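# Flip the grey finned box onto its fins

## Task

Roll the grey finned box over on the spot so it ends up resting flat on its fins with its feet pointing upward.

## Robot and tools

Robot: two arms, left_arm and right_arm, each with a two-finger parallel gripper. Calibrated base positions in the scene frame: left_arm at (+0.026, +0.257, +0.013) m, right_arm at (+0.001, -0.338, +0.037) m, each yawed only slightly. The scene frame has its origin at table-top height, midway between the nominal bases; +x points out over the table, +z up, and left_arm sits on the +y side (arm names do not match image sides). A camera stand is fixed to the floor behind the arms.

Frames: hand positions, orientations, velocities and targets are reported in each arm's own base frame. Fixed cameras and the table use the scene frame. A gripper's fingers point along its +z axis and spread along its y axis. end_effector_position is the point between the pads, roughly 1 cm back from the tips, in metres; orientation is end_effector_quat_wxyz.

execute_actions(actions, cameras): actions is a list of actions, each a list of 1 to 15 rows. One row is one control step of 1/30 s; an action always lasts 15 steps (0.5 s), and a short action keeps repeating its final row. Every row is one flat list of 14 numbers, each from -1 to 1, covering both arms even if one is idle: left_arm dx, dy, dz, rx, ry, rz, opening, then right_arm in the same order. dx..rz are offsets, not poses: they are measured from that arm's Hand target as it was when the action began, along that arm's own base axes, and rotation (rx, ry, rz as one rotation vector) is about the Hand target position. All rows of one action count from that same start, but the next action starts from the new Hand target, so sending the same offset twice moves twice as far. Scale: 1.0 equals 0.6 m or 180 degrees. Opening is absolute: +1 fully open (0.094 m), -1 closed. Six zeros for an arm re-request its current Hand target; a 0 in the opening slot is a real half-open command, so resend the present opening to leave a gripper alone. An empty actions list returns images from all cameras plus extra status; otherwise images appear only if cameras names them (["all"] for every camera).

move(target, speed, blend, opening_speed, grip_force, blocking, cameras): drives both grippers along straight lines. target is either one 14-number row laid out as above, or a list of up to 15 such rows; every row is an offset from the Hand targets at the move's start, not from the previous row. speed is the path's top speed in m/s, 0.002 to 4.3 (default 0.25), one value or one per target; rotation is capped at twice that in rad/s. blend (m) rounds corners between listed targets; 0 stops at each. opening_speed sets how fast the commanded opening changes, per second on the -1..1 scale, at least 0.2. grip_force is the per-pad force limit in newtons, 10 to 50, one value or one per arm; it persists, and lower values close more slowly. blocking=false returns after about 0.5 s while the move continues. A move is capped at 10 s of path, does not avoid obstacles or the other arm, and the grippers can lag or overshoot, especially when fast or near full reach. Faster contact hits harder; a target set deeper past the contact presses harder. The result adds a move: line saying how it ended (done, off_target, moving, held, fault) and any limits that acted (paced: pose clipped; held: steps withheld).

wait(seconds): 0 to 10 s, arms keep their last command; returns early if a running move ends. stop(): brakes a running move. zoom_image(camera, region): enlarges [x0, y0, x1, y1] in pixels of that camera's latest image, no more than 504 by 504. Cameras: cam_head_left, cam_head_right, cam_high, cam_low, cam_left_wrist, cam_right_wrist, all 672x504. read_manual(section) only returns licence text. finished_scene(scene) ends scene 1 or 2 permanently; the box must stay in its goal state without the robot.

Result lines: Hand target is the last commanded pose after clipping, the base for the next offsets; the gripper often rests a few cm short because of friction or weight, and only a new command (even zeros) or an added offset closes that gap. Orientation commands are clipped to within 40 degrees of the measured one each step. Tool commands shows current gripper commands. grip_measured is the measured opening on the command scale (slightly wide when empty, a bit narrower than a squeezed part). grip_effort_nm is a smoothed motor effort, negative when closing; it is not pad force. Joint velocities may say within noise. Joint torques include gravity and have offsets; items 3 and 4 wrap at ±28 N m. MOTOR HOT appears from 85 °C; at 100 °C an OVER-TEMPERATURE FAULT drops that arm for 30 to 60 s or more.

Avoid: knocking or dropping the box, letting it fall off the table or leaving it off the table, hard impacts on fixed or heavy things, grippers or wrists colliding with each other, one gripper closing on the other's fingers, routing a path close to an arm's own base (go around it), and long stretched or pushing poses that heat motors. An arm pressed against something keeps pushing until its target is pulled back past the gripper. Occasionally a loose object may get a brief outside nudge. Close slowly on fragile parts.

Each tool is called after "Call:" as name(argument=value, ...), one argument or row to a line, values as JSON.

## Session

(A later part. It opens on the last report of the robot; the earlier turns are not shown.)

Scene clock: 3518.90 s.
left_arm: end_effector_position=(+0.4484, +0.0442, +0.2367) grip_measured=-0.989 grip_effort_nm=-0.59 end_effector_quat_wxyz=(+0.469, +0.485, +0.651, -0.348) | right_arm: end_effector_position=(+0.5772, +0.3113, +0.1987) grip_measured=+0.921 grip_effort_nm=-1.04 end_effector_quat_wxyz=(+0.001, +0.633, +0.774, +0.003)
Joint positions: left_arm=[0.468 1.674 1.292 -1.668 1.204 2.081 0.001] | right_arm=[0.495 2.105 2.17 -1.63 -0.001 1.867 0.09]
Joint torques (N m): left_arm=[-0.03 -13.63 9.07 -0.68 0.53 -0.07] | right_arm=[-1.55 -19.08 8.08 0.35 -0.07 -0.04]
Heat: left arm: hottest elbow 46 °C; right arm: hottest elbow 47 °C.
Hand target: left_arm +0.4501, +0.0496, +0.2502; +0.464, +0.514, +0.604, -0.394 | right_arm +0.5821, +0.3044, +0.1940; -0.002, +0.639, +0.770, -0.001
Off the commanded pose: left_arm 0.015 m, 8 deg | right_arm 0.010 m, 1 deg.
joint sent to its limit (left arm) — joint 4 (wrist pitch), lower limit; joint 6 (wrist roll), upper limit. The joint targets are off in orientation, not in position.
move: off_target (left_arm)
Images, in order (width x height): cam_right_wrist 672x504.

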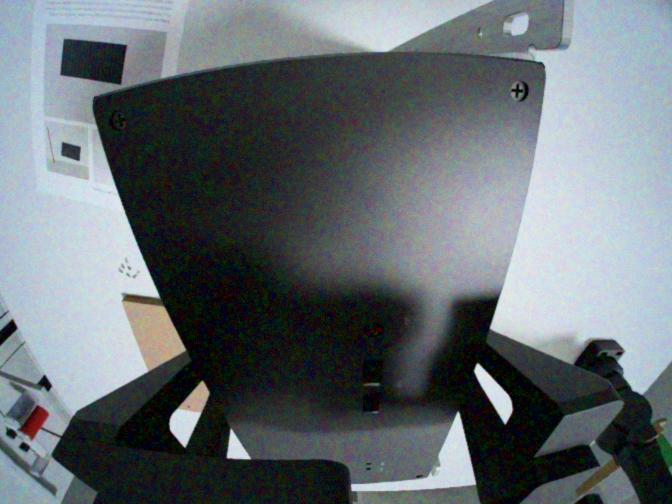

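Call:
move(
  target=[0,0,0,0,0,0,-1, 0,0,0.033,0,0,0.25,0.7],
  speed=0.12,
  cameras=["cam_right_wrist","cam_low","cam_left_wrist","cam_head_left"],
)

Scene clock: 3532.97 s.
left_arm: end_effector_position=(+0.4484, +0.0442, +0.2367) grip_measured=-0.989 grip_effort_nm=-0.59 end_effector_quat_wxyz=(+0.469, +0.485, +0.651, -0.348) | right_arm: end_effector_position=(+0.5696, +0.2996, +0.1999) grip_measured=+0.921 grip_effort_nm=-1.04 end_effector_quat_wxyz=(-0.014, +0.325, +0.945, -0.017)
Joint positions: left_arm=[0.468 1.674 1.292 -1.668 1.204 2.081 0.001] | right_arm=[0.486 2.107 2.175 -1.684 0.003 1.148 0.09]
Joint torques (N m): left_arm=[-0.03 -13.74 9.1 -0.66 0.53 -0.07] | right_arm=[-0.85 -19.19 11.84 0.2 0 -0.67]
Heat: left arm: hottest elbow 46 °C; right arm: hottest elbow 47 °C.
Hand target: left_arm +0.4501, +0.0496, +0.2502; +0.464, +0.514, +0.604, -0.394 | right_arm +0.5820, +0.3045, +0.2139; -0.002, +0.295, +0.955, -0.002
Off the commanded pose: left_arm 0.015 m, 8 deg | right_arm 0.019 m, 4 deg.
joint sent to its limit (left arm) — joint 4 (wrist pitch), lower limit; joint 6 (wrist roll), upper limit. The joint targets are off in orientation, not in position.
move: off_target (left_arm, right_arm)
Images, in order (width x height): cam_head_left 672x504, cam_low 672x504, cam_left_wrist 672x504, cam_right_wrist 672x504.

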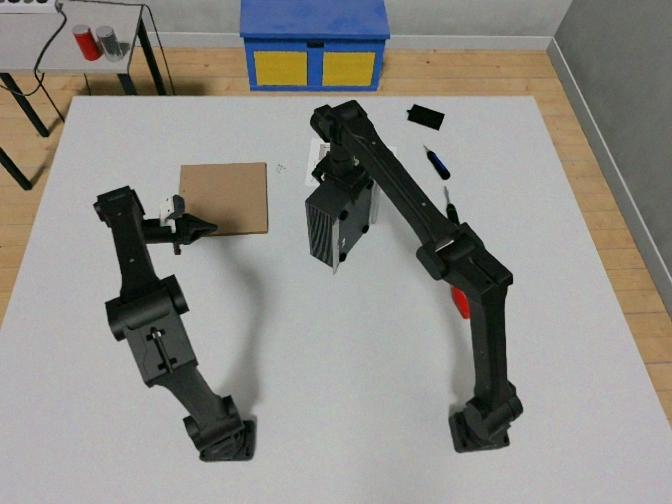

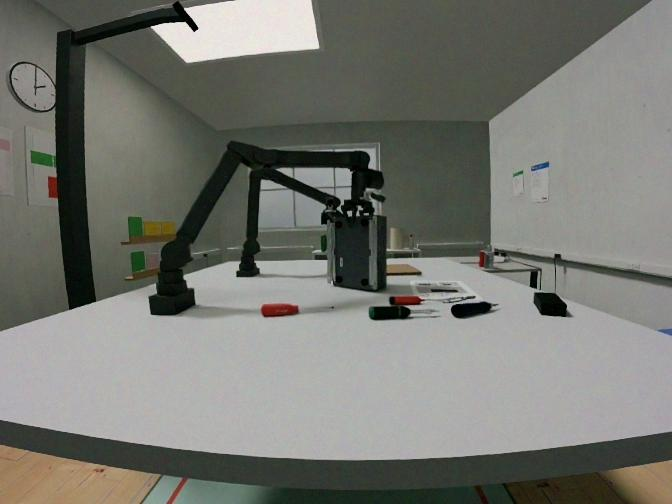

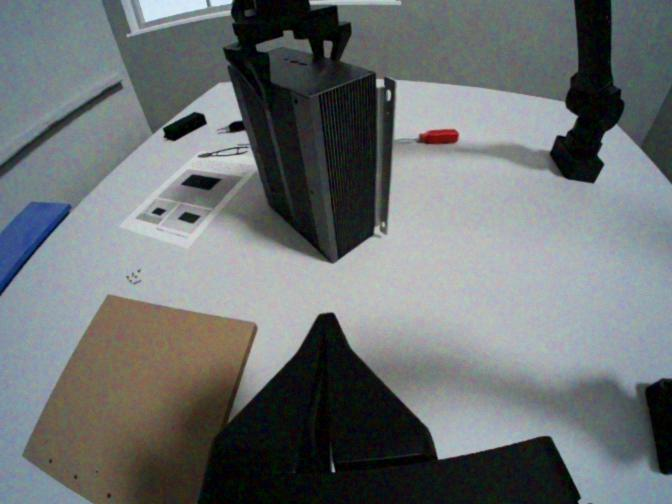

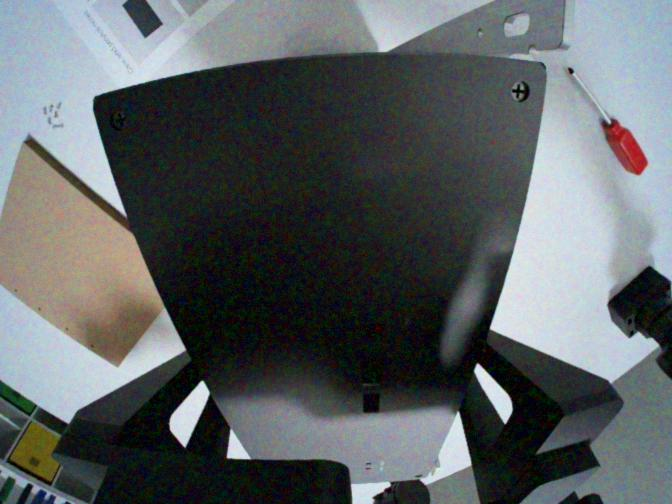

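Call:
move(
  target=[0,0,0,0,0,0,-1, 0,0.005,0,0,0,0.25,0.7],
  speed=0.12,
  cameras=["cam_right_wrist","cam_low","cam_left_wrist"],
)

Scene clock: 3542.40 s.
left_arm: end_effector_position=(+0.4484, +0.0442, +0.2367) grip_measured=-0.989 grip_effort_nm=-0.58 end_effector_quat_wxyz=(+0.469, +0.485, +0.651, -0.348) | right_arm: end_effector_position=(+0.5761, +0.2869, +0.2001) grip_measured=+0.921 grip_effort_nm=-1.04 end_effector_quat_wxyz=(-0.010, -0.060, +0.998, -0.033)
Joint positions: left_arm=[0.468 1.674 1.292 -1.668 1.204 2.081 0.001] | right_arm=[0.477 2.107 2.175 -1.684 0.053 0.358 0.09]
Joint torques (N m): left_arm=[-0.09 -13.68 9.05 -0.64 0.53 -0.07] | right_arm=[0.03 -18.78 12.27 0.4 -2.03 -0.6]
Heat: left arm: hottest elbow 46 °C; right arm: hottest elbow 48 °C.
Hand target: left_arm +0.4501, +0.0496, +0.2502; +0.464, +0.514, +0.604, -0.394 | right_arm +0.5821, +0.3073, +0.2139; -0.001, -0.092, +0.996, -0.002
Off the commanded pose: left_arm 0.015 m, 8 deg | right_arm 0.025 m, 5 deg.
joint sent to its limit (left arm) — joint 4 (wrist pitch), lower limit; joint 6 (wrist roll), upper limit. The joint targets are off in orientation, not in position.
move: off_target (left_arm, right_arm)
Images, in order (width x height): cam_low 672x504, cam_left_wrist 672x504, cam_right_wrist 672x504.

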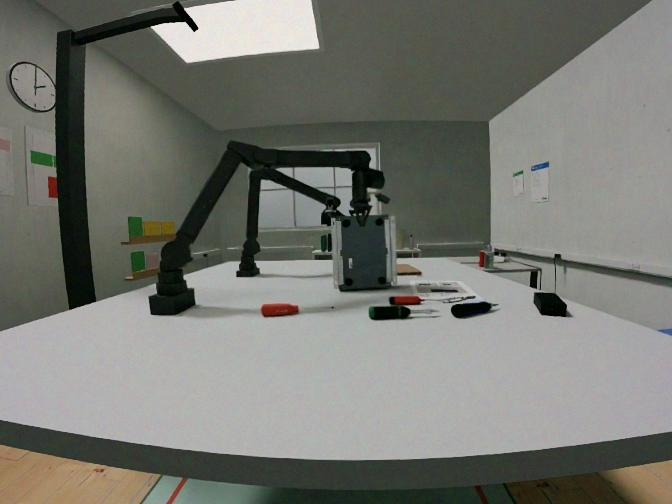

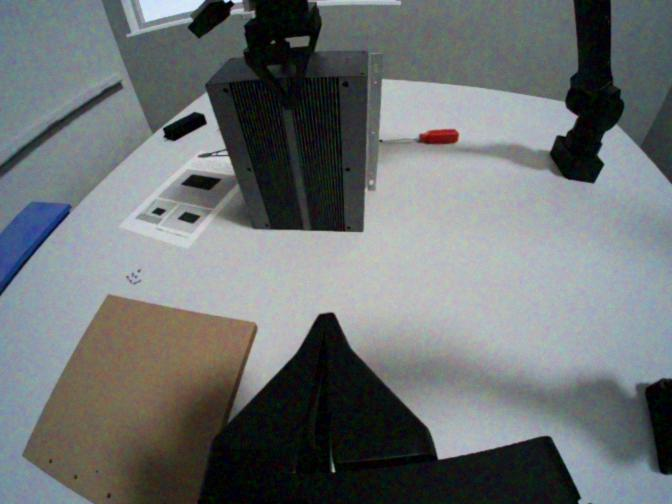

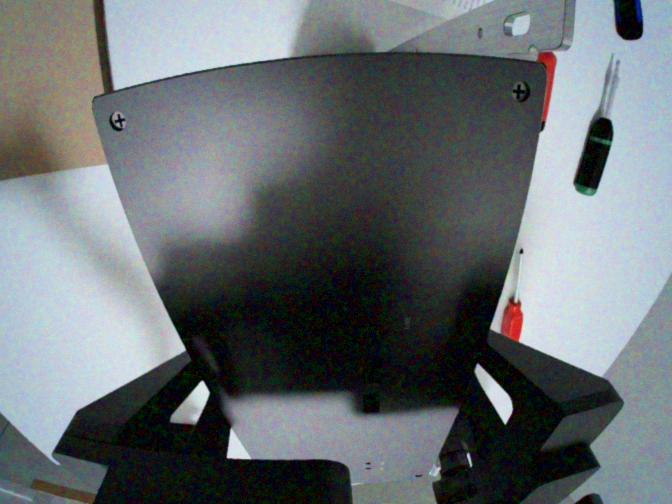

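Call:
move(
  target=[0,0,0,0,0,0,-1, -0.01,0.02,0,0,0,0.25,0.7],
  speed=0.12,
  cameras=["cam_right_wrist","cam_low","cam_left_wrist"],
)

Scene clock: 3552.93 s.
left_arm: end_effector_position=(+0.4484, +0.0442, +0.2367) grip_measured=-0.989 grip_effort_nm=-0.59 end_effector_quat_wxyz=(+0.469, +0.485, +0.651, -0.348) | right_arm: end_effector_position=(+0.5867, +0.2789, +0.2008) grip_measured=+0.921 grip_effort_nm=-1.04 end_effector_quat_wxyz=(-0.009, -0.419, +0.907, -0.035)
Joint positions: left_arm=[0.468 1.674 1.292 -1.668 1.204 2.081 0.001] | right_arm=[0.463 2.107 2.177 -1.662 0.069 -0.401 0.09]
Joint torques (N m): left_arm=[-0.15 -13.74 9.06 -0.61 0.53 -0.07] | right_arm=[2.9 -19.14 11.37 -0.14 -2.72 -0.63]
Heat: left arm: hottest elbow 46 °C; right arm: hottest elbow 49 °C.
Hand target: left_arm +0.4501, +0.0496, +0.2502; +0.464, +0.514, +0.604, -0.394 | right_arm +0.5759, +0.3195, +0.2139; +0.000, -0.467, +0.884, -0.002
Off the commanded pose: left_arm 0.015 m, 8 deg | right_arm 0.044 m, 7 deg.
joint sent to its limit (left arm) — joint 4 (wrist pitch), lower limit; joint 6 (wrist roll), upper limit. The joint targets are off in orientation, not in position.
move: off_target (left_arm, right_arm)
Images, in order (width x height): cam_low 672x504, cam_left_wrist 672x504, cam_right_wrist 672x504.

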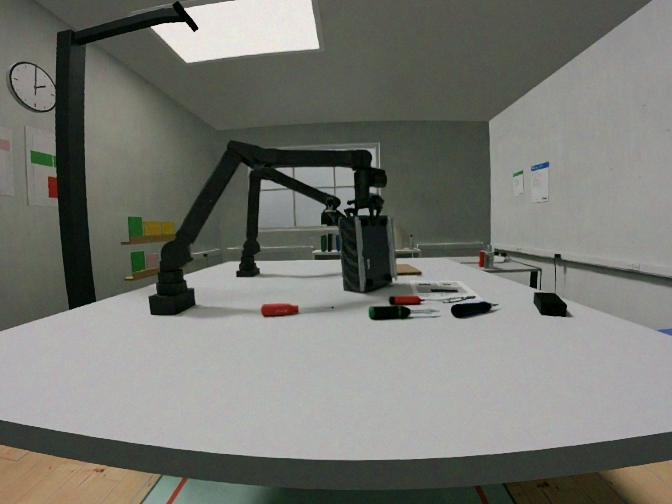

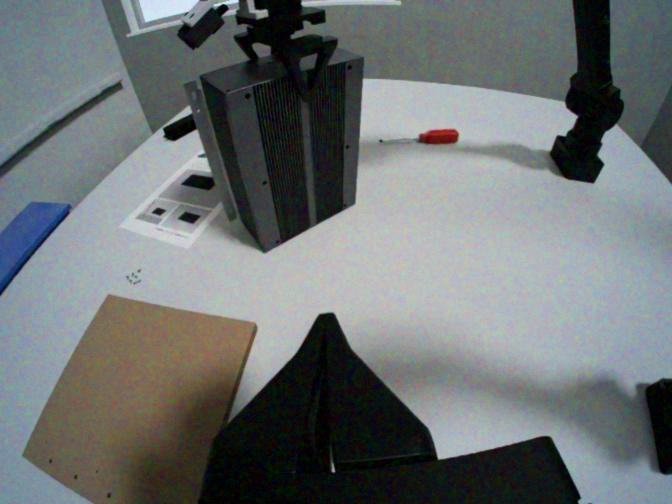

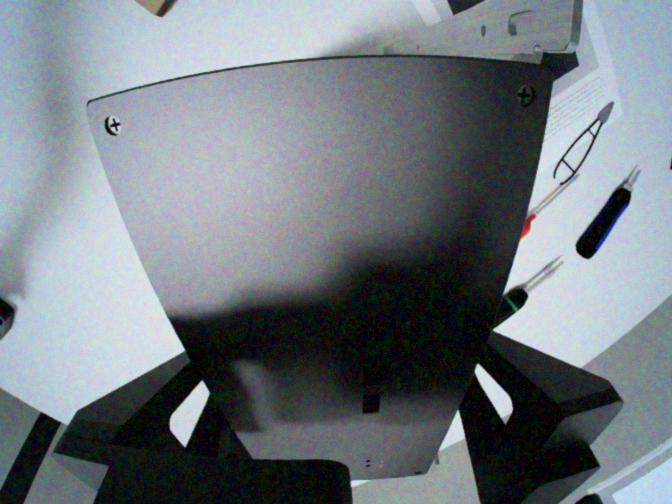

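Call:
move(
  target=[0,0,0,0,0,0,-1, 0,0,0.033,0,0,0.25,0.7],
  speed=0.12,
  cameras=["cam_right_wrist","cam_low","cam_left_wrist"],
)

Scene clock: 3567.33 s.
left_arm: end_effector_position=(+0.4484, +0.0442, +0.2367) grip_measured=-0.989 grip_effort_nm=-0.58 end_effector_quat_wxyz=(+0.469, +0.485, +0.651, -0.348) | right_arm: end_effector_position=(+0.5919, +0.2921, +0.2003) grip_measured=+0.921 grip_effort_nm=-1.04 end_effector_quat_wxyz=(-0.002, +0.737, -0.676, +0.009)
Joint positions: left_arm=[0.468 1.674 1.292 -1.668 1.204 2.081 0.001] | right_arm=[0.463 2.118 2.196 -1.639 0.017 -1.195 0.09]
Joint torques (N m): left_arm=[-0.03 -13.63 9.09 -0.65 0.53 -0.06] | right_arm=[2.73 -22.53 11.77 -1.29 -0.6 -0.6]
Heat: left arm: hottest elbow 46 °C; right arm: hottest elbow 51 °C.
Hand target: left_arm +0.4501, +0.0496, +0.2502; +0.464, +0.514, +0.604, -0.394 | right_arm +0.5761, +0.3193, +0.2336; -0.001, +0.770, -0.639, +0.002
Off the commanded pose: left_arm 0.015 m, 8 deg | right_arm 0.046 m, 6 deg.
joint sent to its limit (left arm) — joint 4 (wrist pitch), lower limit; joint 6 (wrist roll), upper limit. The joint targets are off in orientation, not in position.
joint sent to its limit (right arm) — joint 4 (wrist pitch), lower limit. The joint targets still meet the commanded pose.
move: off_target (left_arm, right_arm)
Images, in order (width x height): cam_low 672x504, cam_left_wrist 672x504, cam_right_wrist 672x504.

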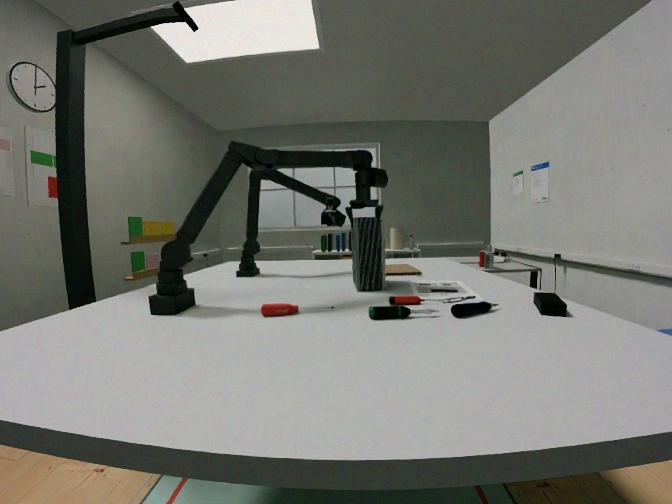

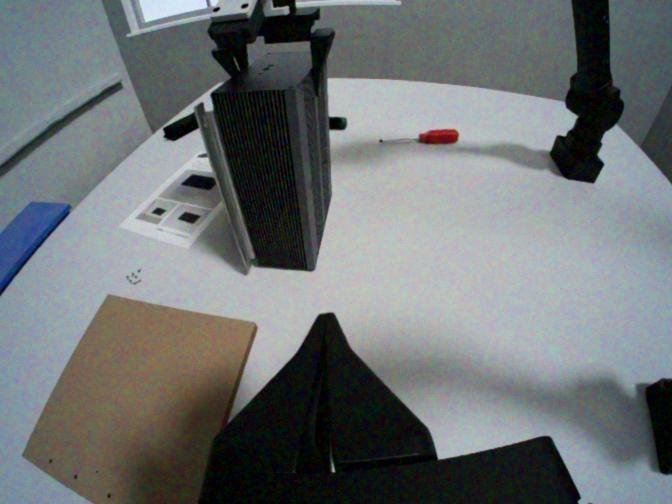

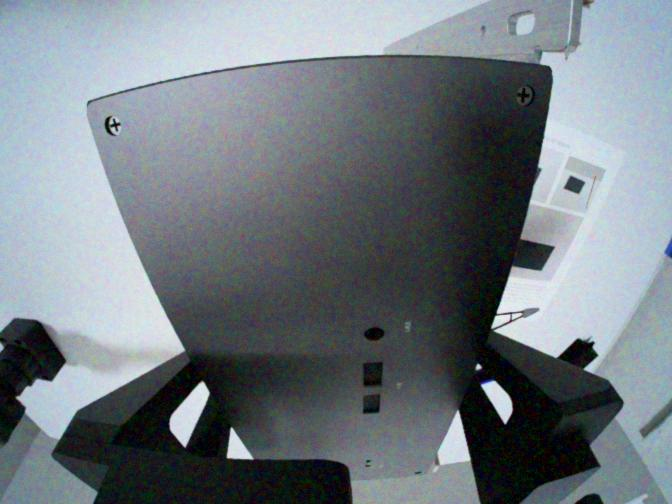

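Call:
move(
  target=[0,0,0,0,0,0,-1, 0.028,-0.045,-0.0555,0,0,-0.03,0.7],
  speed=0.05,
  cameras=["cam_right_wrist","cam_low"],
)

Scene clock: 3657.90 s.
left_arm: end_effector_position=(+0.4484, +0.0442, +0.2367) grip_measured=-0.989 grip_effort_nm=-0.59 end_effector_quat_wxyz=(+0.469, +0.485, +0.651, -0.348) | right_arm: end_effector_position=(+0.5924, +0.2918, +0.1995) grip_measured=+0.921 grip_effort_nm=-1.04 end_effector_quat_wxyz=(-0.002, +0.737, -0.676, +0.007)
Joint positions: left_arm=[0.468 1.674 1.292 -1.668 1.204 2.081 0.001] | right_arm=[0.462 2.119 2.196 -1.638 0.012 -1.195 0.09]
Joint torques (N m): left_arm=[-0.03 -13.8 9.11 -0.65 0.52 -0.06] | right_arm=[-0.85 -20.01 9.03 -0.02 -0.49 -0.11]
Heat: left arm: hottest elbow 46 °C; right arm: hottest elbow 51 °C.
Hand target: left_arm +0.4501, +0.0496, +0.2502; +0.464, +0.514, +0.604, -0.394 | right_arm +0.5928, +0.2923, +0.2004; +0.000, +0.739, -0.674, +0.002
Off the commanded pose: left_arm 0.015 m, 8 deg | right_arm 0.001 m, 1 deg.
joint sent to its limit (left arm) — joint 4 (wrist pitch), lower limit; joint 6 (wrist roll), upper limit. The joint targets are off in orientation, not in position.
move: off_target (left_arm)
Images, in order (width x height): cam_low 672x504, cam_right_wrist 672x504.

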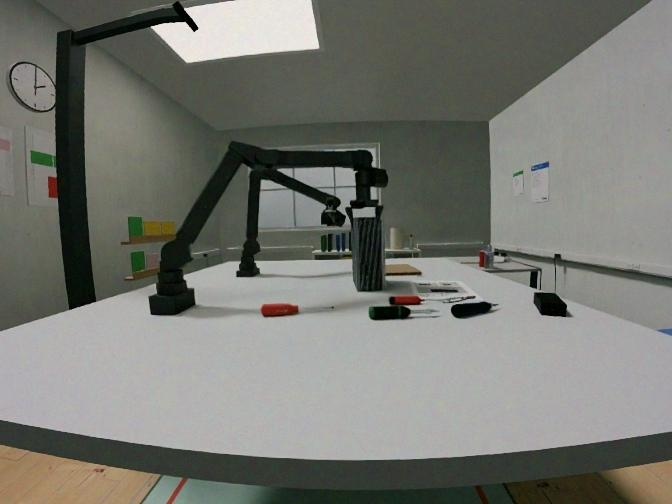

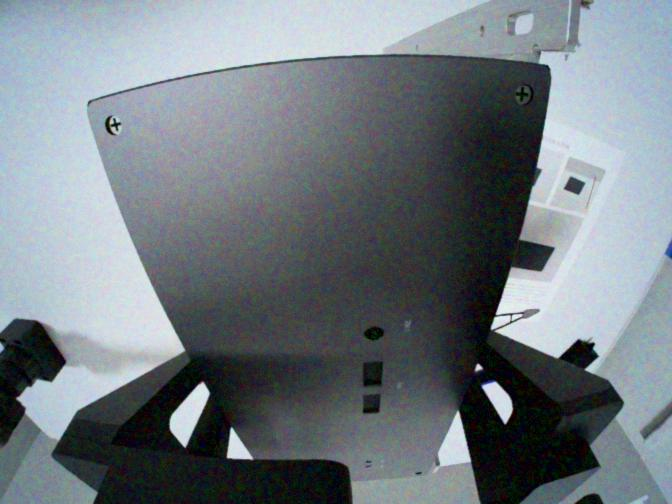

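Call:
move(
  target=[0,0,0,0,0,0,-1, 0,0,0,0,0,0,1],
  opening_speed=0.3,
  cameras=["cam_right_wrist","cam_low","cam_left_wrist"],
)

Scene clock: 3662.33 s.
left_arm: end_effector_position=(+0.4484, +0.0442, +0.2367) grip_measured=-0.989 grip_effort_nm=-0.58 end_effector_quat_wxyz=(+0.469, +0.485, +0.651, -0.348) | right_arm: end_effector_position=(+0.5924, +0.2920, +0.1993) grip_measured=+0.998 grip_effort_nm=0.06 end_effector_quat_wxyz=(-0.002, +0.737, -0.676, +0.007)
Joint positions: left_arm=[0.468 1.674 1.292 -1.668 1.204 2.081 0.001] | right_arm=[0.462 2.12 2.196 -1.638 0.011 -1.195 0.094]
Joint torques (N m): left_arm=[-0.26 -13.74 9.07 -0.62 0.53 -0.07] | right_arm=[-0.5 -20.07 8.92 -0.03 -0.42 -0.08]
Heat: left arm: hottest elbow 46 °C; right arm: hottest elbow 50 °C.
Hand target: left_arm +0.4501, +0.0496, +0.2502; +0.464, +0.514, +0.604, -0.394 | right_arm +0.5928, +0.2925, +0.2002; +0.000, +0.739, -0.674, +0.002
Off the commanded pose: left_arm 0.015 m, 8 deg | right_arm 0.001 m, 1 deg.
joint sent to its limit (left arm) — joint 4 (wrist pitch), lower limit; joint 6 (wrist roll), upper limit. The joint targets are off in orientation, not in position.
move: off_target (left_arm)
Images, in order (width x height): cam_low 672x504, cam_left_wrist 672x504, cam_right_wrist 672x504.

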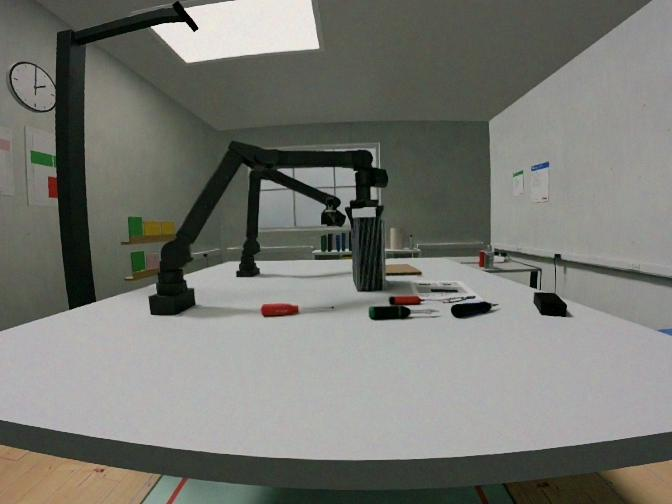

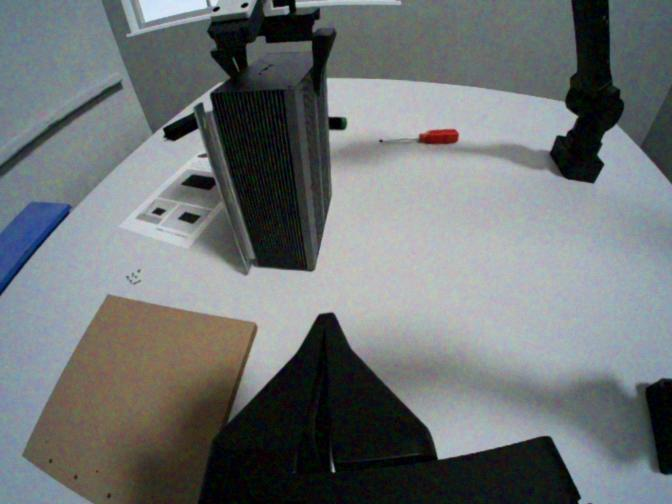

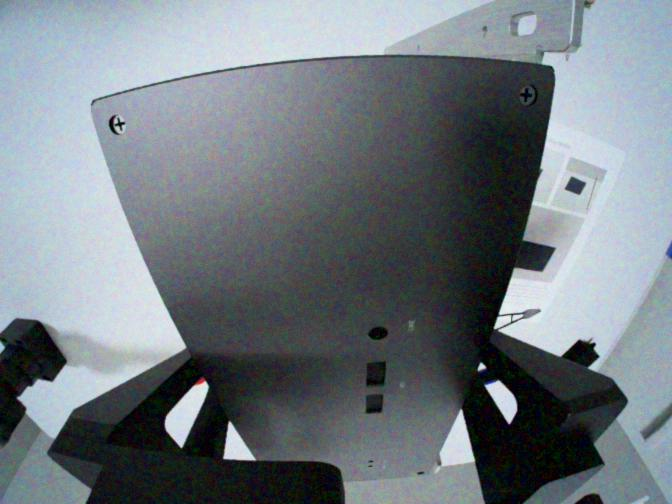

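Call:
move(
  target=[0,0,0,0,0,0,-1, 0,0,0.065,0.004,-0.016,0,1],
  speed=0.04,
  cameras=["cam_right_wrist","cam_low"],
)

Scene clock: 3668.10 s.
left_arm: end_effector_position=(+0.4484, +0.0442, +0.2367) grip_measured=-0.989 grip_effort_nm=-0.58 end_effector_quat_wxyz=(+0.469, +0.485, +0.651, -0.348) | right_arm: end_effector_position=(+0.5886, +0.2900, +0.2014) grip_measured=+0.999 grip_effort_nm=0.06 end_effector_quat_wxyz=(+0.006, +0.737, -0.676, +0.004)
Joint positions: left_arm=[0.468 1.674 1.292 -1.668 1.204 2.081 0.001] | right_arm=[0.462 2.12 2.202 -1.66 0.011 -1.195 0.094]
Joint torques (N m): left_arm=[-0.09 -13.8 9.09 -0.65 0.54 -0.07] | right_arm=[-0.56 -23.3 11.4 -0.21 0.09 -0.06]
Heat: left arm: hottest elbow 46 °C; right arm: hottest elbow 50 °C.
Hand target: left_arm +0.4501, +0.0496, +0.2502; +0.464, +0.514, +0.604, -0.394 | right_arm +0.5928, +0.2925, +0.2392; -0.022, +0.738, -0.674, +0.017
Off the commanded pose: left_arm 0.015 m, 8 deg | right_arm 0.038 m, 3 deg.
joint sent to its limit (left arm) — joint 4 (wrist pitch), lower limit; joint 6 (wrist roll), upper limit. The joint targets are off in orientation, not in position.
move: off_target (left_arm, right_arm)
Images, in order (width x height): cam_low 672x504, cam_right_wrist 672x504.

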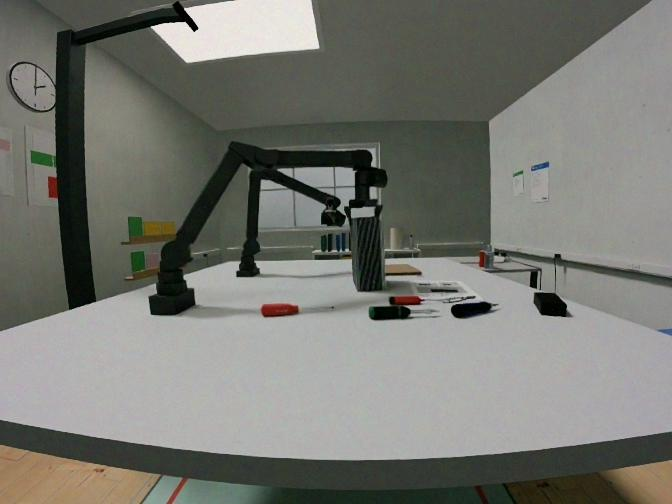

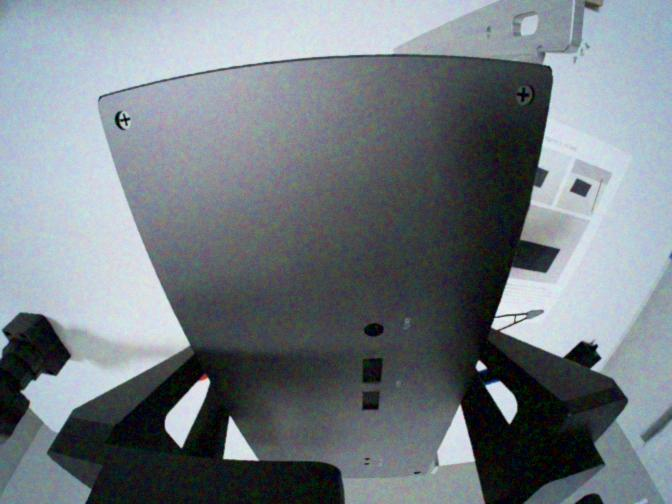

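Call:
move(
  target=[0,0,0,0,0,0,-1, 0.003,0,0.055,0,0,0,1],
  speed=0.04,
  cameras=["cam_right_wrist","cam_low"],
)

Scene clock: 3678.87 s.
left_arm: end_effector_position=(+0.4484, +0.0442, +0.2367) grip_measured=-0.989 grip_effort_nm=-0.59 end_effector_quat_wxyz=(+0.469, +0.485, +0.651, -0.348) | right_arm: end_effector_position=(+0.5907, +0.2905, +0.2346) grip_measured=+0.999 grip_effort_nm=0.06 end_effector_quat_wxyz=(-0.019, +0.736, -0.676, +0.015)
Joint positions: left_arm=[0.468 1.674 1.292 -1.668 1.204 2.081 0.001] | right_arm=[0.462 2.092 2.242 -1.675 0.014 -1.194 0.094]
Joint torques (N m): left_arm=[-0.15 -13.74 9.06 -0.65 0.53 -0.06] | right_arm=[-0.73 -22.83 11.49 0.1 -0.1 -0.09]
Heat: left arm: hottest elbow 46 °C; right arm: hottest elbow 50 °C.
Hand target: left_arm +0.4501, +0.0496, +0.2502; +0.464, +0.514, +0.604, -0.394 | right_arm +0.5946, +0.2925, +0.2723; -0.022, +0.738, -0.674, +0.016
Off the commanded pose: left_arm 0.015 m, 8 deg | right_arm 0.038 m, 1 deg.
joint sent to its limit (left arm) — joint 4 (wrist pitch), lower limit; joint 6 (wrist roll), upper limit. The joint targets are off in orientation, not in position.
joint sent to its limit (right arm) — joint 4 (wrist pitch), lower limit. The joint targets are off in orientation, not in position.
move: off_target (left_arm, right_arm)
Images, in order (width x height): cam_low 672x504, cam_right_wrist 672x504.

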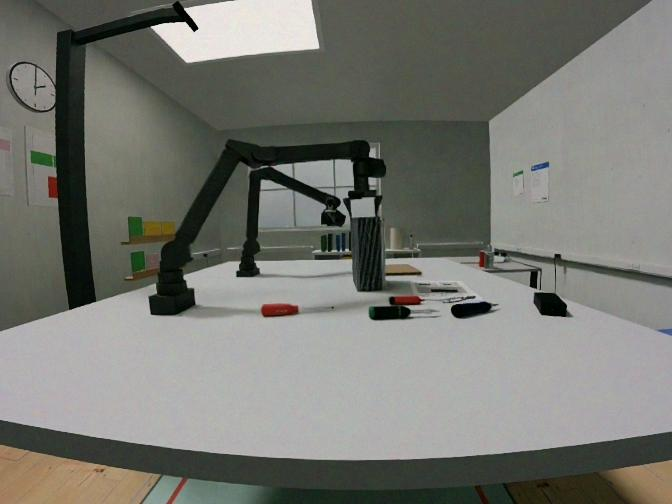

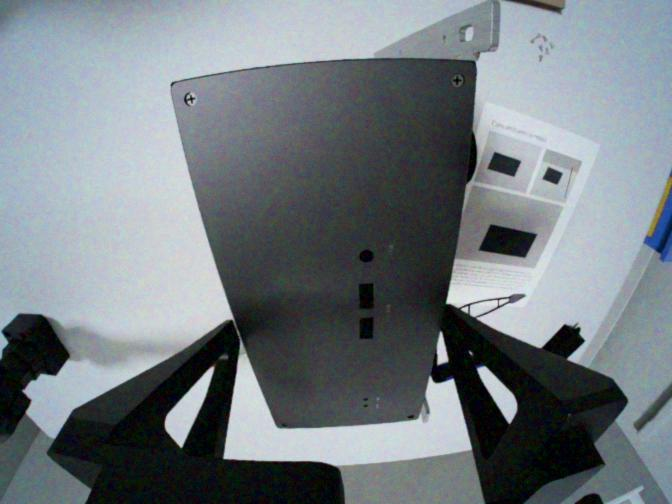

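Call:
move(
  target=[0,0,0,0,0,0,-1, 0,0,0,0,0,0,0.7],
  opening_speed=0.2,
  cameras=["cam_right_wrist"],
)

Scene clock: 3697.37 s.
left_arm: end_effector_position=(+0.4484, +0.0442, +0.2367) grip_measured=-0.989 grip_effort_nm=-0.59 end_effector_quat_wxyz=(+0.469, +0.485, +0.651, -0.348) | right_arm: end_effector_position=(+0.5908, +0.2906, +0.2349) grip_measured=+0.897 grip_effort_nm=-1.04 end_effector_quat_wxyz=(-0.019, +0.736, -0.676, +0.015)
Joint positions: left_arm=[0.468 1.674 1.292 -1.668 1.204 2.081 0.001] | right_arm=[0.462 2.092 2.243 -1.675 0.014 -1.195 0.089]
Joint torques (N m): left_arm=[-0.21 -13.74 9.06 -0.64 0.53 -0.06] | right_arm=[-0.73 -22.36 11.54 0.03 -0.09 -0.07]
Heat: left arm: hottest elbow 46 °C; right arm: hottest elbow 50 °C.
Hand target: left_arm +0.4501, +0.0496, +0.2502; +0.464, +0.514, +0.604, -0.394 | right_arm +0.5946, +0.2925, +0.2723; -0.022, +0.738, -0.674, +0.016
Off the commanded pose: left_arm 0.015 m, 8 deg | right_arm 0.038 m, 1 deg.
joint sent to its limit (left arm) — joint 4 (wrist pitch), lower limit; joint 6 (wrist roll), upper limit. The joint targets are off in orientation, not in position.
joint sent to its limit (right arm) — joint 4 (wrist pitch), lower limit. The joint targets are off in orientation, not in position.
move: off_target (left_arm, right_arm)
Images, in order (width x height): cam_right_wrist 672x504.

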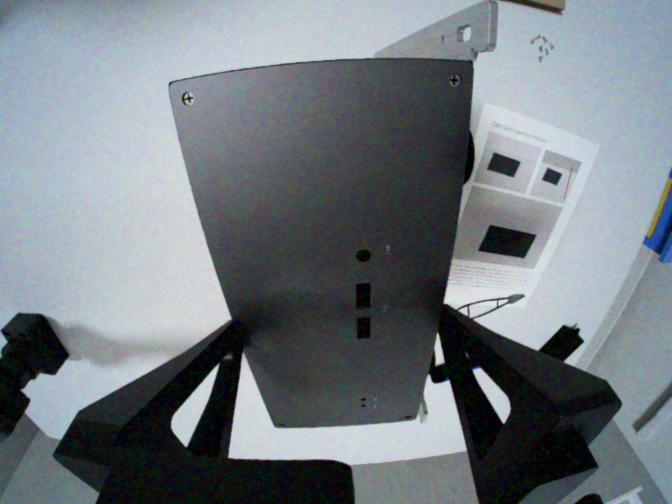

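Call:
move(
  target=[0,0,0,0,0,0,-1, -0.108,-0.0066,-0.0233,0.0041,-0.0665,0,0.7],
  speed=0.04,
  cameras=["cam_right_wrist","cam_low","cam_left_wrist"],
)

Scene clock: 3725.63 s.
left_arm: end_effector_position=(+0.4484, +0.0442, +0.2367) grip_measured=-0.989 grip_effort_nm=-0.59 end_effector_quat_wxyz=(+0.469, +0.485, +0.651, -0.348) | right_arm: end_effector_position=(+0.5368, +0.2924, +0.2329) grip_measured=+0.896 grip_effort_nm=-1.04 end_effector_quat_wxyz=(-0.085, +0.733, -0.670, +0.081)
Joint positions: left_arm=[0.468 1.674 1.292 -1.668 1.204 2.081 0.001] | right_arm=[0.529 1.809 1.788 -1.338 0.104 -1.142 0.089]
Joint torques (N m): left_arm=[-0.03 -13.74 9.1 -0.64 0.53 -0.06] | right_arm=[0.03 -19.9 8.47 0.31 0.35 -0.05]
Heat: left arm: hottest elbow 46 °C; right arm: hottest elbow 52 °C.
Hand target: left_arm +0.4501, +0.0496, +0.2502; +0.464, +0.514, +0.604, -0.394 | right_arm +0.5297, +0.2885, +0.2583; -0.097, +0.733, -0.668, +0.089
Off the commanded pose: left_arm 0.015 m, 8 deg | right_arm 0.027 m, 2 deg.
joint sent to its limit (left arm) — joint 4 (wrist pitch), lower limit; joint 6 (wrist roll), upper limit. The joint targets are off in orientation, not in position.
move: off_target (left_arm, right_arm)
Images, in order (width x height): cam_low 672x504, cam_left_wrist 672x504, cam_right_wrist 672x504.

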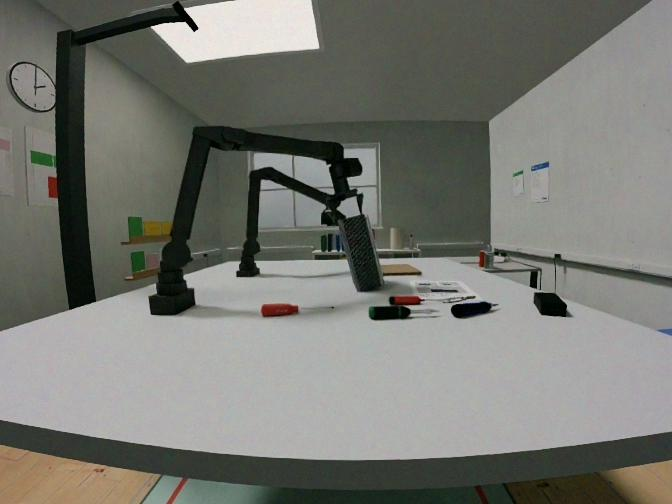

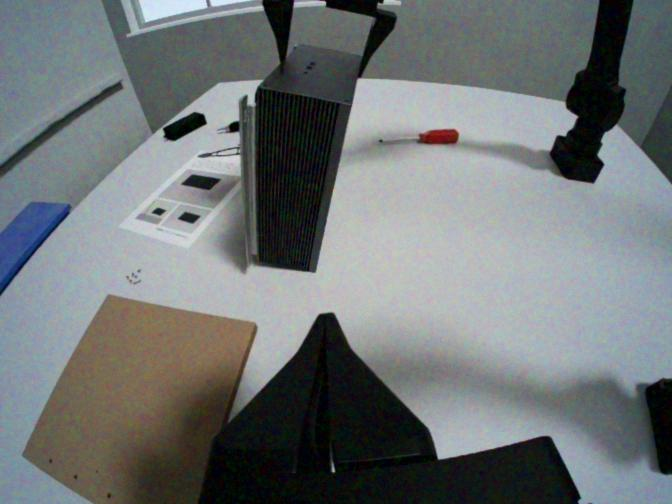

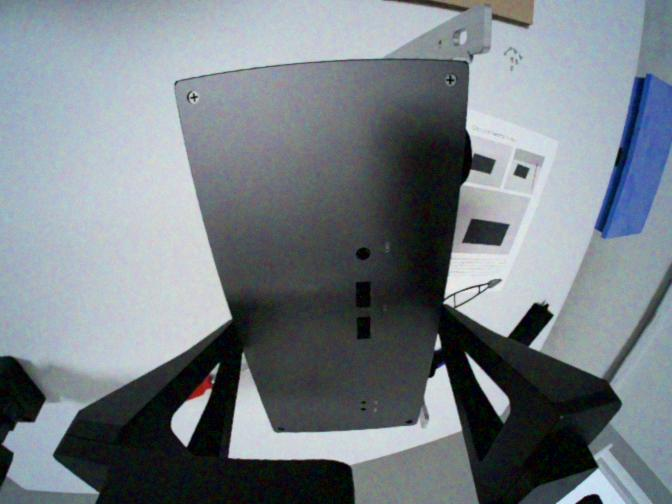

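Call:
move(
  target=[0,0,0,0,0,0,-1, -0.0915,-0.0056,-0.027,0.0041,-0.0665,0,0.7],
  speed=0.04,
  cameras=["cam_right_wrist","cam_low"],
)

Scene clock: 3737.73 s.
left_arm: end_effector_position=(+0.4484, +0.0442, +0.2367) grip_measured=-0.989 grip_effort_nm=-0.59 end_effector_quat_wxyz=(+0.469, +0.485, +0.651, -0.348) | right_arm: end_effector_position=(+0.4797, +0.2884, +0.2220) grip_measured=+0.896 grip_effort_nm=-1.04 end_effector_quat_wxyz=(-0.160, +0.720, -0.657, +0.155)
Joint positions: left_arm=[0.468 1.674 1.292 -1.668 1.204 2.081 0.001] | right_arm=[0.613 1.569 1.406 -1.018 0.23 -1.095 0.089]
Joint torques (N m): left_arm=[-0.15 -13.74 9.1 -0.65 0.53 -0.06] | right_arm=[-0.5 -16.44 8.79 0.54 0.31 -0.05]
Heat: left arm: hottest elbow 46 °C; right arm: hottest elbow 51 °C.
Hand target: left_arm +0.4501, +0.0496, +0.2502; +0.464, +0.514, +0.604, -0.394 | right_arm +0.4749, +0.2852, +0.2423; -0.171, +0.718, -0.655, +0.161
Off the commanded pose: left_arm 0.015 m, 8 deg | right_arm 0.021 m, 1 deg.
joint sent to its limit (left arm) — joint 4 (wrist pitch), lower limit; joint 6 (wrist roll), upper limit. The joint targets are off in orientation, not in position.
move: off_target (left_arm, right_arm)
Images, in order (width x height): cam_low 672x504, cam_right_wrist 672x504.

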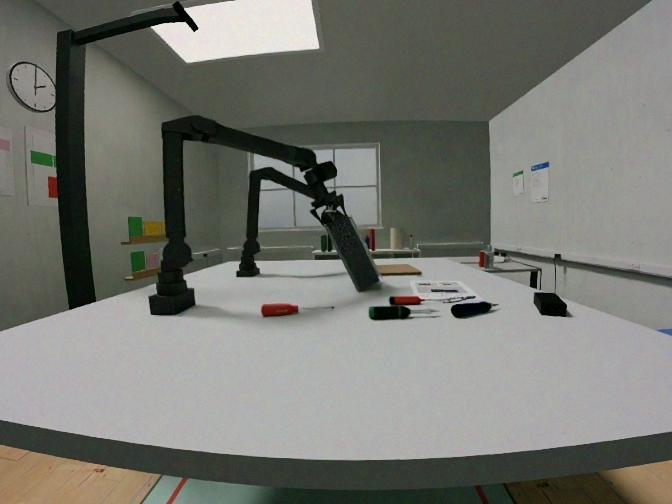

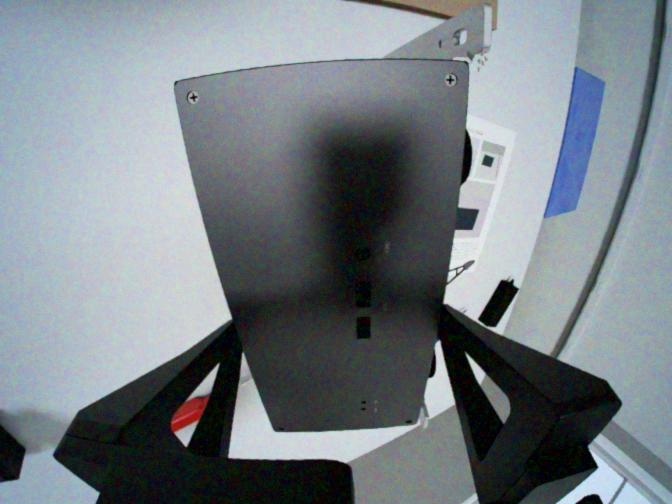

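Call:
move(
  target=[0,0,0,0,0,0,-1, -0.088,-0.0054,-0.034,0.0044,-0.0715,0,0.7],
  speed=0.04,
  cameras=["cam_right_wrist","cam_low"],
)

Scene clock: 3747.90 s.
left_arm: end_effector_position=(+0.4484, +0.0442, +0.2367) grip_measured=-0.989 grip_effort_nm=-0.59 end_effector_quat_wxyz=(+0.469, +0.485, +0.651, -0.348) | right_arm: end_effector_position=(+0.4261, +0.2818, +0.2000) grip_measured=+0.897 grip_effort_nm=-1.04 end_effector_quat_wxyz=(-0.231, +0.701, -0.632, +0.234)
Joint positions: left_arm=[0.468 1.674 1.292 -1.668 1.204 2.081 0.001] | right_arm=[0.718 1.385 1.077 -0.707 0.397 -1.071 0.089]
Joint torques (N m): left_arm=[-0.21 -13.68 9.05 -0.64 0.53 -0.06] | right_arm=[-0.5 -13.16 8.7 0.76 0.29 0.07]
Heat: left arm: hottest elbow 46 °C; right arm: hottest elbow 50 °C.
Hand target: left_arm +0.4501, +0.0496, +0.2502; +0.464, +0.514, +0.604, -0.394 | right_arm +0.4221, +0.2819, +0.2218; -0.248, +0.695, -0.633, +0.236
Off the commanded pose: left_arm 0.015 m, 8 deg | right_arm 0.022 m, 2 deg.
joint sent to its limit (left arm) — joint 4 (wrist pitch), lower limit; joint 6 (wrist roll), upper limit. The joint targets are off in orientation, not in position.
move: off_target (left_arm, right_arm)
Images, in order (width x height): cam_low 672x504, cam_right_wrist 672x504.

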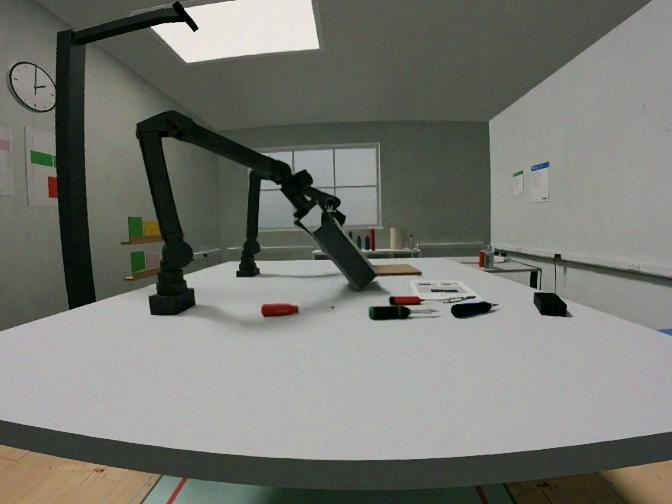

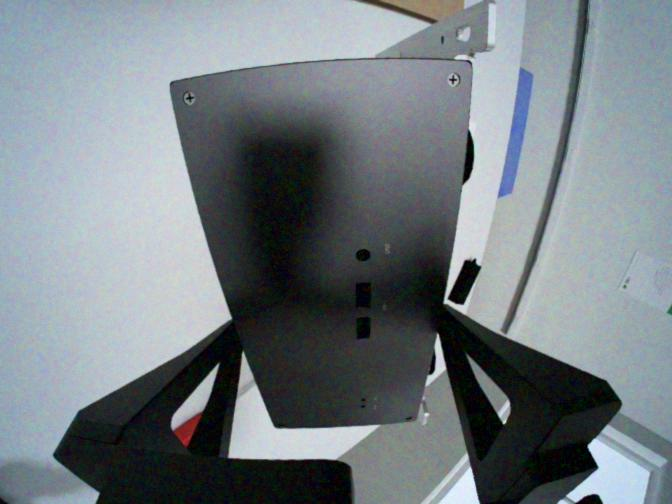

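Call:
move(
  target=[0,0,0,0,0,0,-1, -0.080,-0.0049,-0.050,0.0044,-0.0715,0,0.7],
  speed=0.04,
  cameras=["cam_right_wrist","cam_low"],
)

Scene clock: 3757.47 s.
left_arm: end_effector_position=(+0.4484, +0.0442, +0.2367) grip_measured=-0.989 grip_effort_nm=-0.59 end_effector_quat_wxyz=(+0.469, +0.485, +0.651, -0.348) | right_arm: end_effector_position=(+0.3773, +0.2725, +0.1667) grip_measured=+0.897 grip_effort_nm=-1.04 end_effector_quat_wxyz=(-0.296, +0.672, -0.604, +0.310)
Joint positions: left_arm=[0.468 1.674 1.292 -1.668 1.204 2.081 0.001] | right_arm=[0.837 1.276 0.786 -0.378 0.594 -1.064 0.089]
Joint torques (N m): left_arm=[-0.15 -13.68 9.07 -0.62 0.53 -0.06] | right_arm=[1.2 -11.16 8.73 1.26 0.37 0.16]
Heat: left arm: hottest elbow 46 °C; right arm: hottest elbow 50 °C.
Hand target: left_arm +0.4501, +0.0496, +0.2502; +0.464, +0.514, +0.604, -0.394 | right_arm +0.3742, +0.2790, +0.1918; -0.322, +0.662, -0.602, +0.308
Off the commanded pose: left_arm 0.015 m, 8 deg | right_arm 0.026 m, 3 deg.
joint sent to its limit (left arm) — joint 4 (wrist pitch), lower limit; joint 6 (wrist roll), upper limit. The joint targets are off in orientation, not in position.
move: off_target (left_arm, right_arm)
Images, in order (width x height): cam_low 672x504, cam_right_wrist 672x504.

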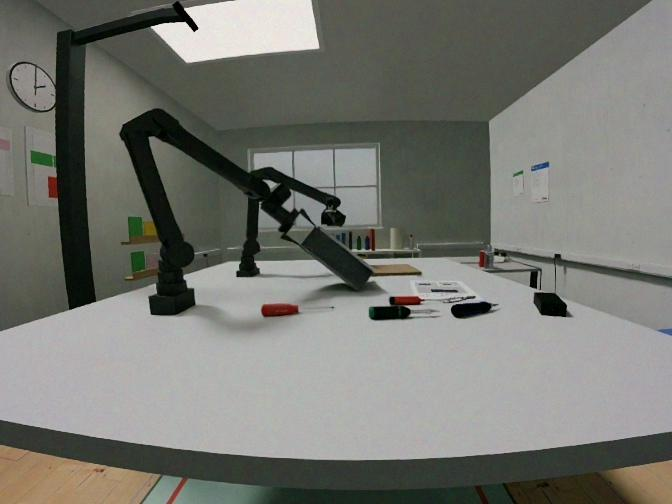

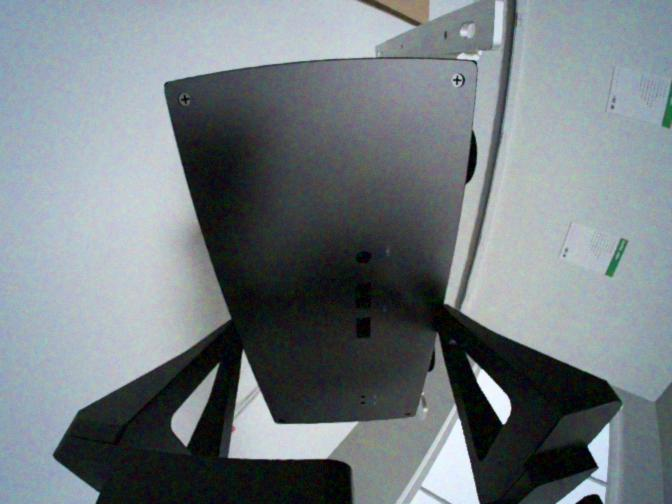

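Call:
move(
  target=[0,0,0,0,0,0,-1, -0.062,0.006,-0.060,0.0044,-0.0715,0.008,0.7],
  speed=0.04,
  cameras=["cam_right_wrist","cam_low"],
)

Scene clock: 3774.23 s.
left_arm: end_effector_position=(+0.4484, +0.0442, +0.2367) grip_measured=-0.989 grip_effort_nm=-0.59 end_effector_quat_wxyz=(+0.469, +0.485, +0.651, -0.348) | right_arm: end_effector_position=(+0.3356, +0.2644, +0.1276) grip_measured=+0.896 grip_effort_nm=-1.04 end_effector_quat_wxyz=(-0.363, +0.639, -0.568, +0.371)
Joint positions: left_arm=[0.468 1.674 1.292 -1.668 1.204 2.081 0.001] | right_arm=[0.957 1.272 0.535 0.034 0.776 -1.105 0.089]
Joint torques (N m): left_arm=[-0.09 -13.74 9.09 -0.66 0.53 -0.06] | right_arm=[1.08 -8.23 8.7 2.74 0.83 -0.19]
Heat: left arm: hottest elbow 46 °C; right arm: hottest elbow 50 °C.
Hand target: left_arm +0.4501, +0.0496, +0.2502; +0.464, +0.514, +0.604, -0.394 | right_arm +0.3369, +0.2826, +0.1558; -0.396, +0.629, -0.556, +0.372
Off the commanded pose: left_arm 0.015 m, 8 deg | right_arm 0.034 m, 4 deg.
joint sent to its limit (left arm) — joint 4 (wrist pitch), lower limit; joint 6 (wrist roll), upper limit. The joint targets are off in orientation, not in position.
move: off_target (left_arm, right_arm)
Images, in order (width x height): cam_low 672x504, cam_right_wrist 672x504.

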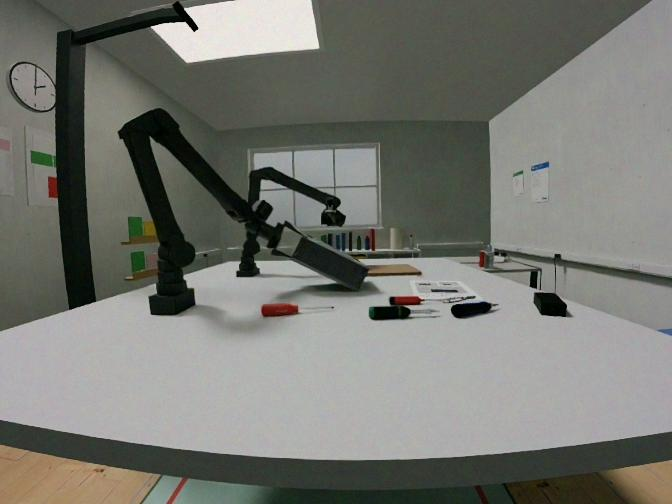

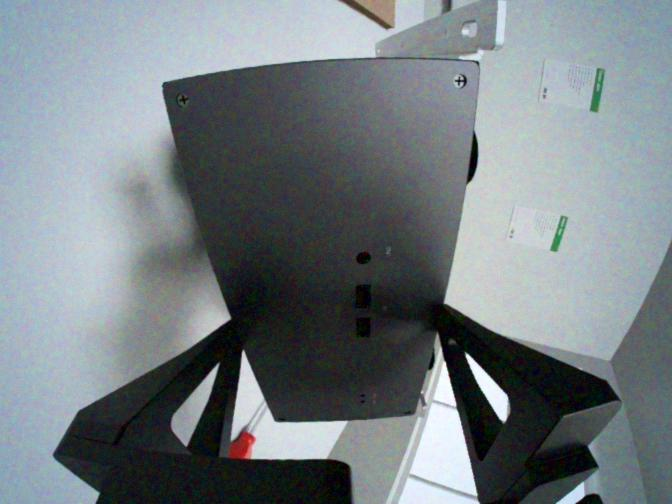

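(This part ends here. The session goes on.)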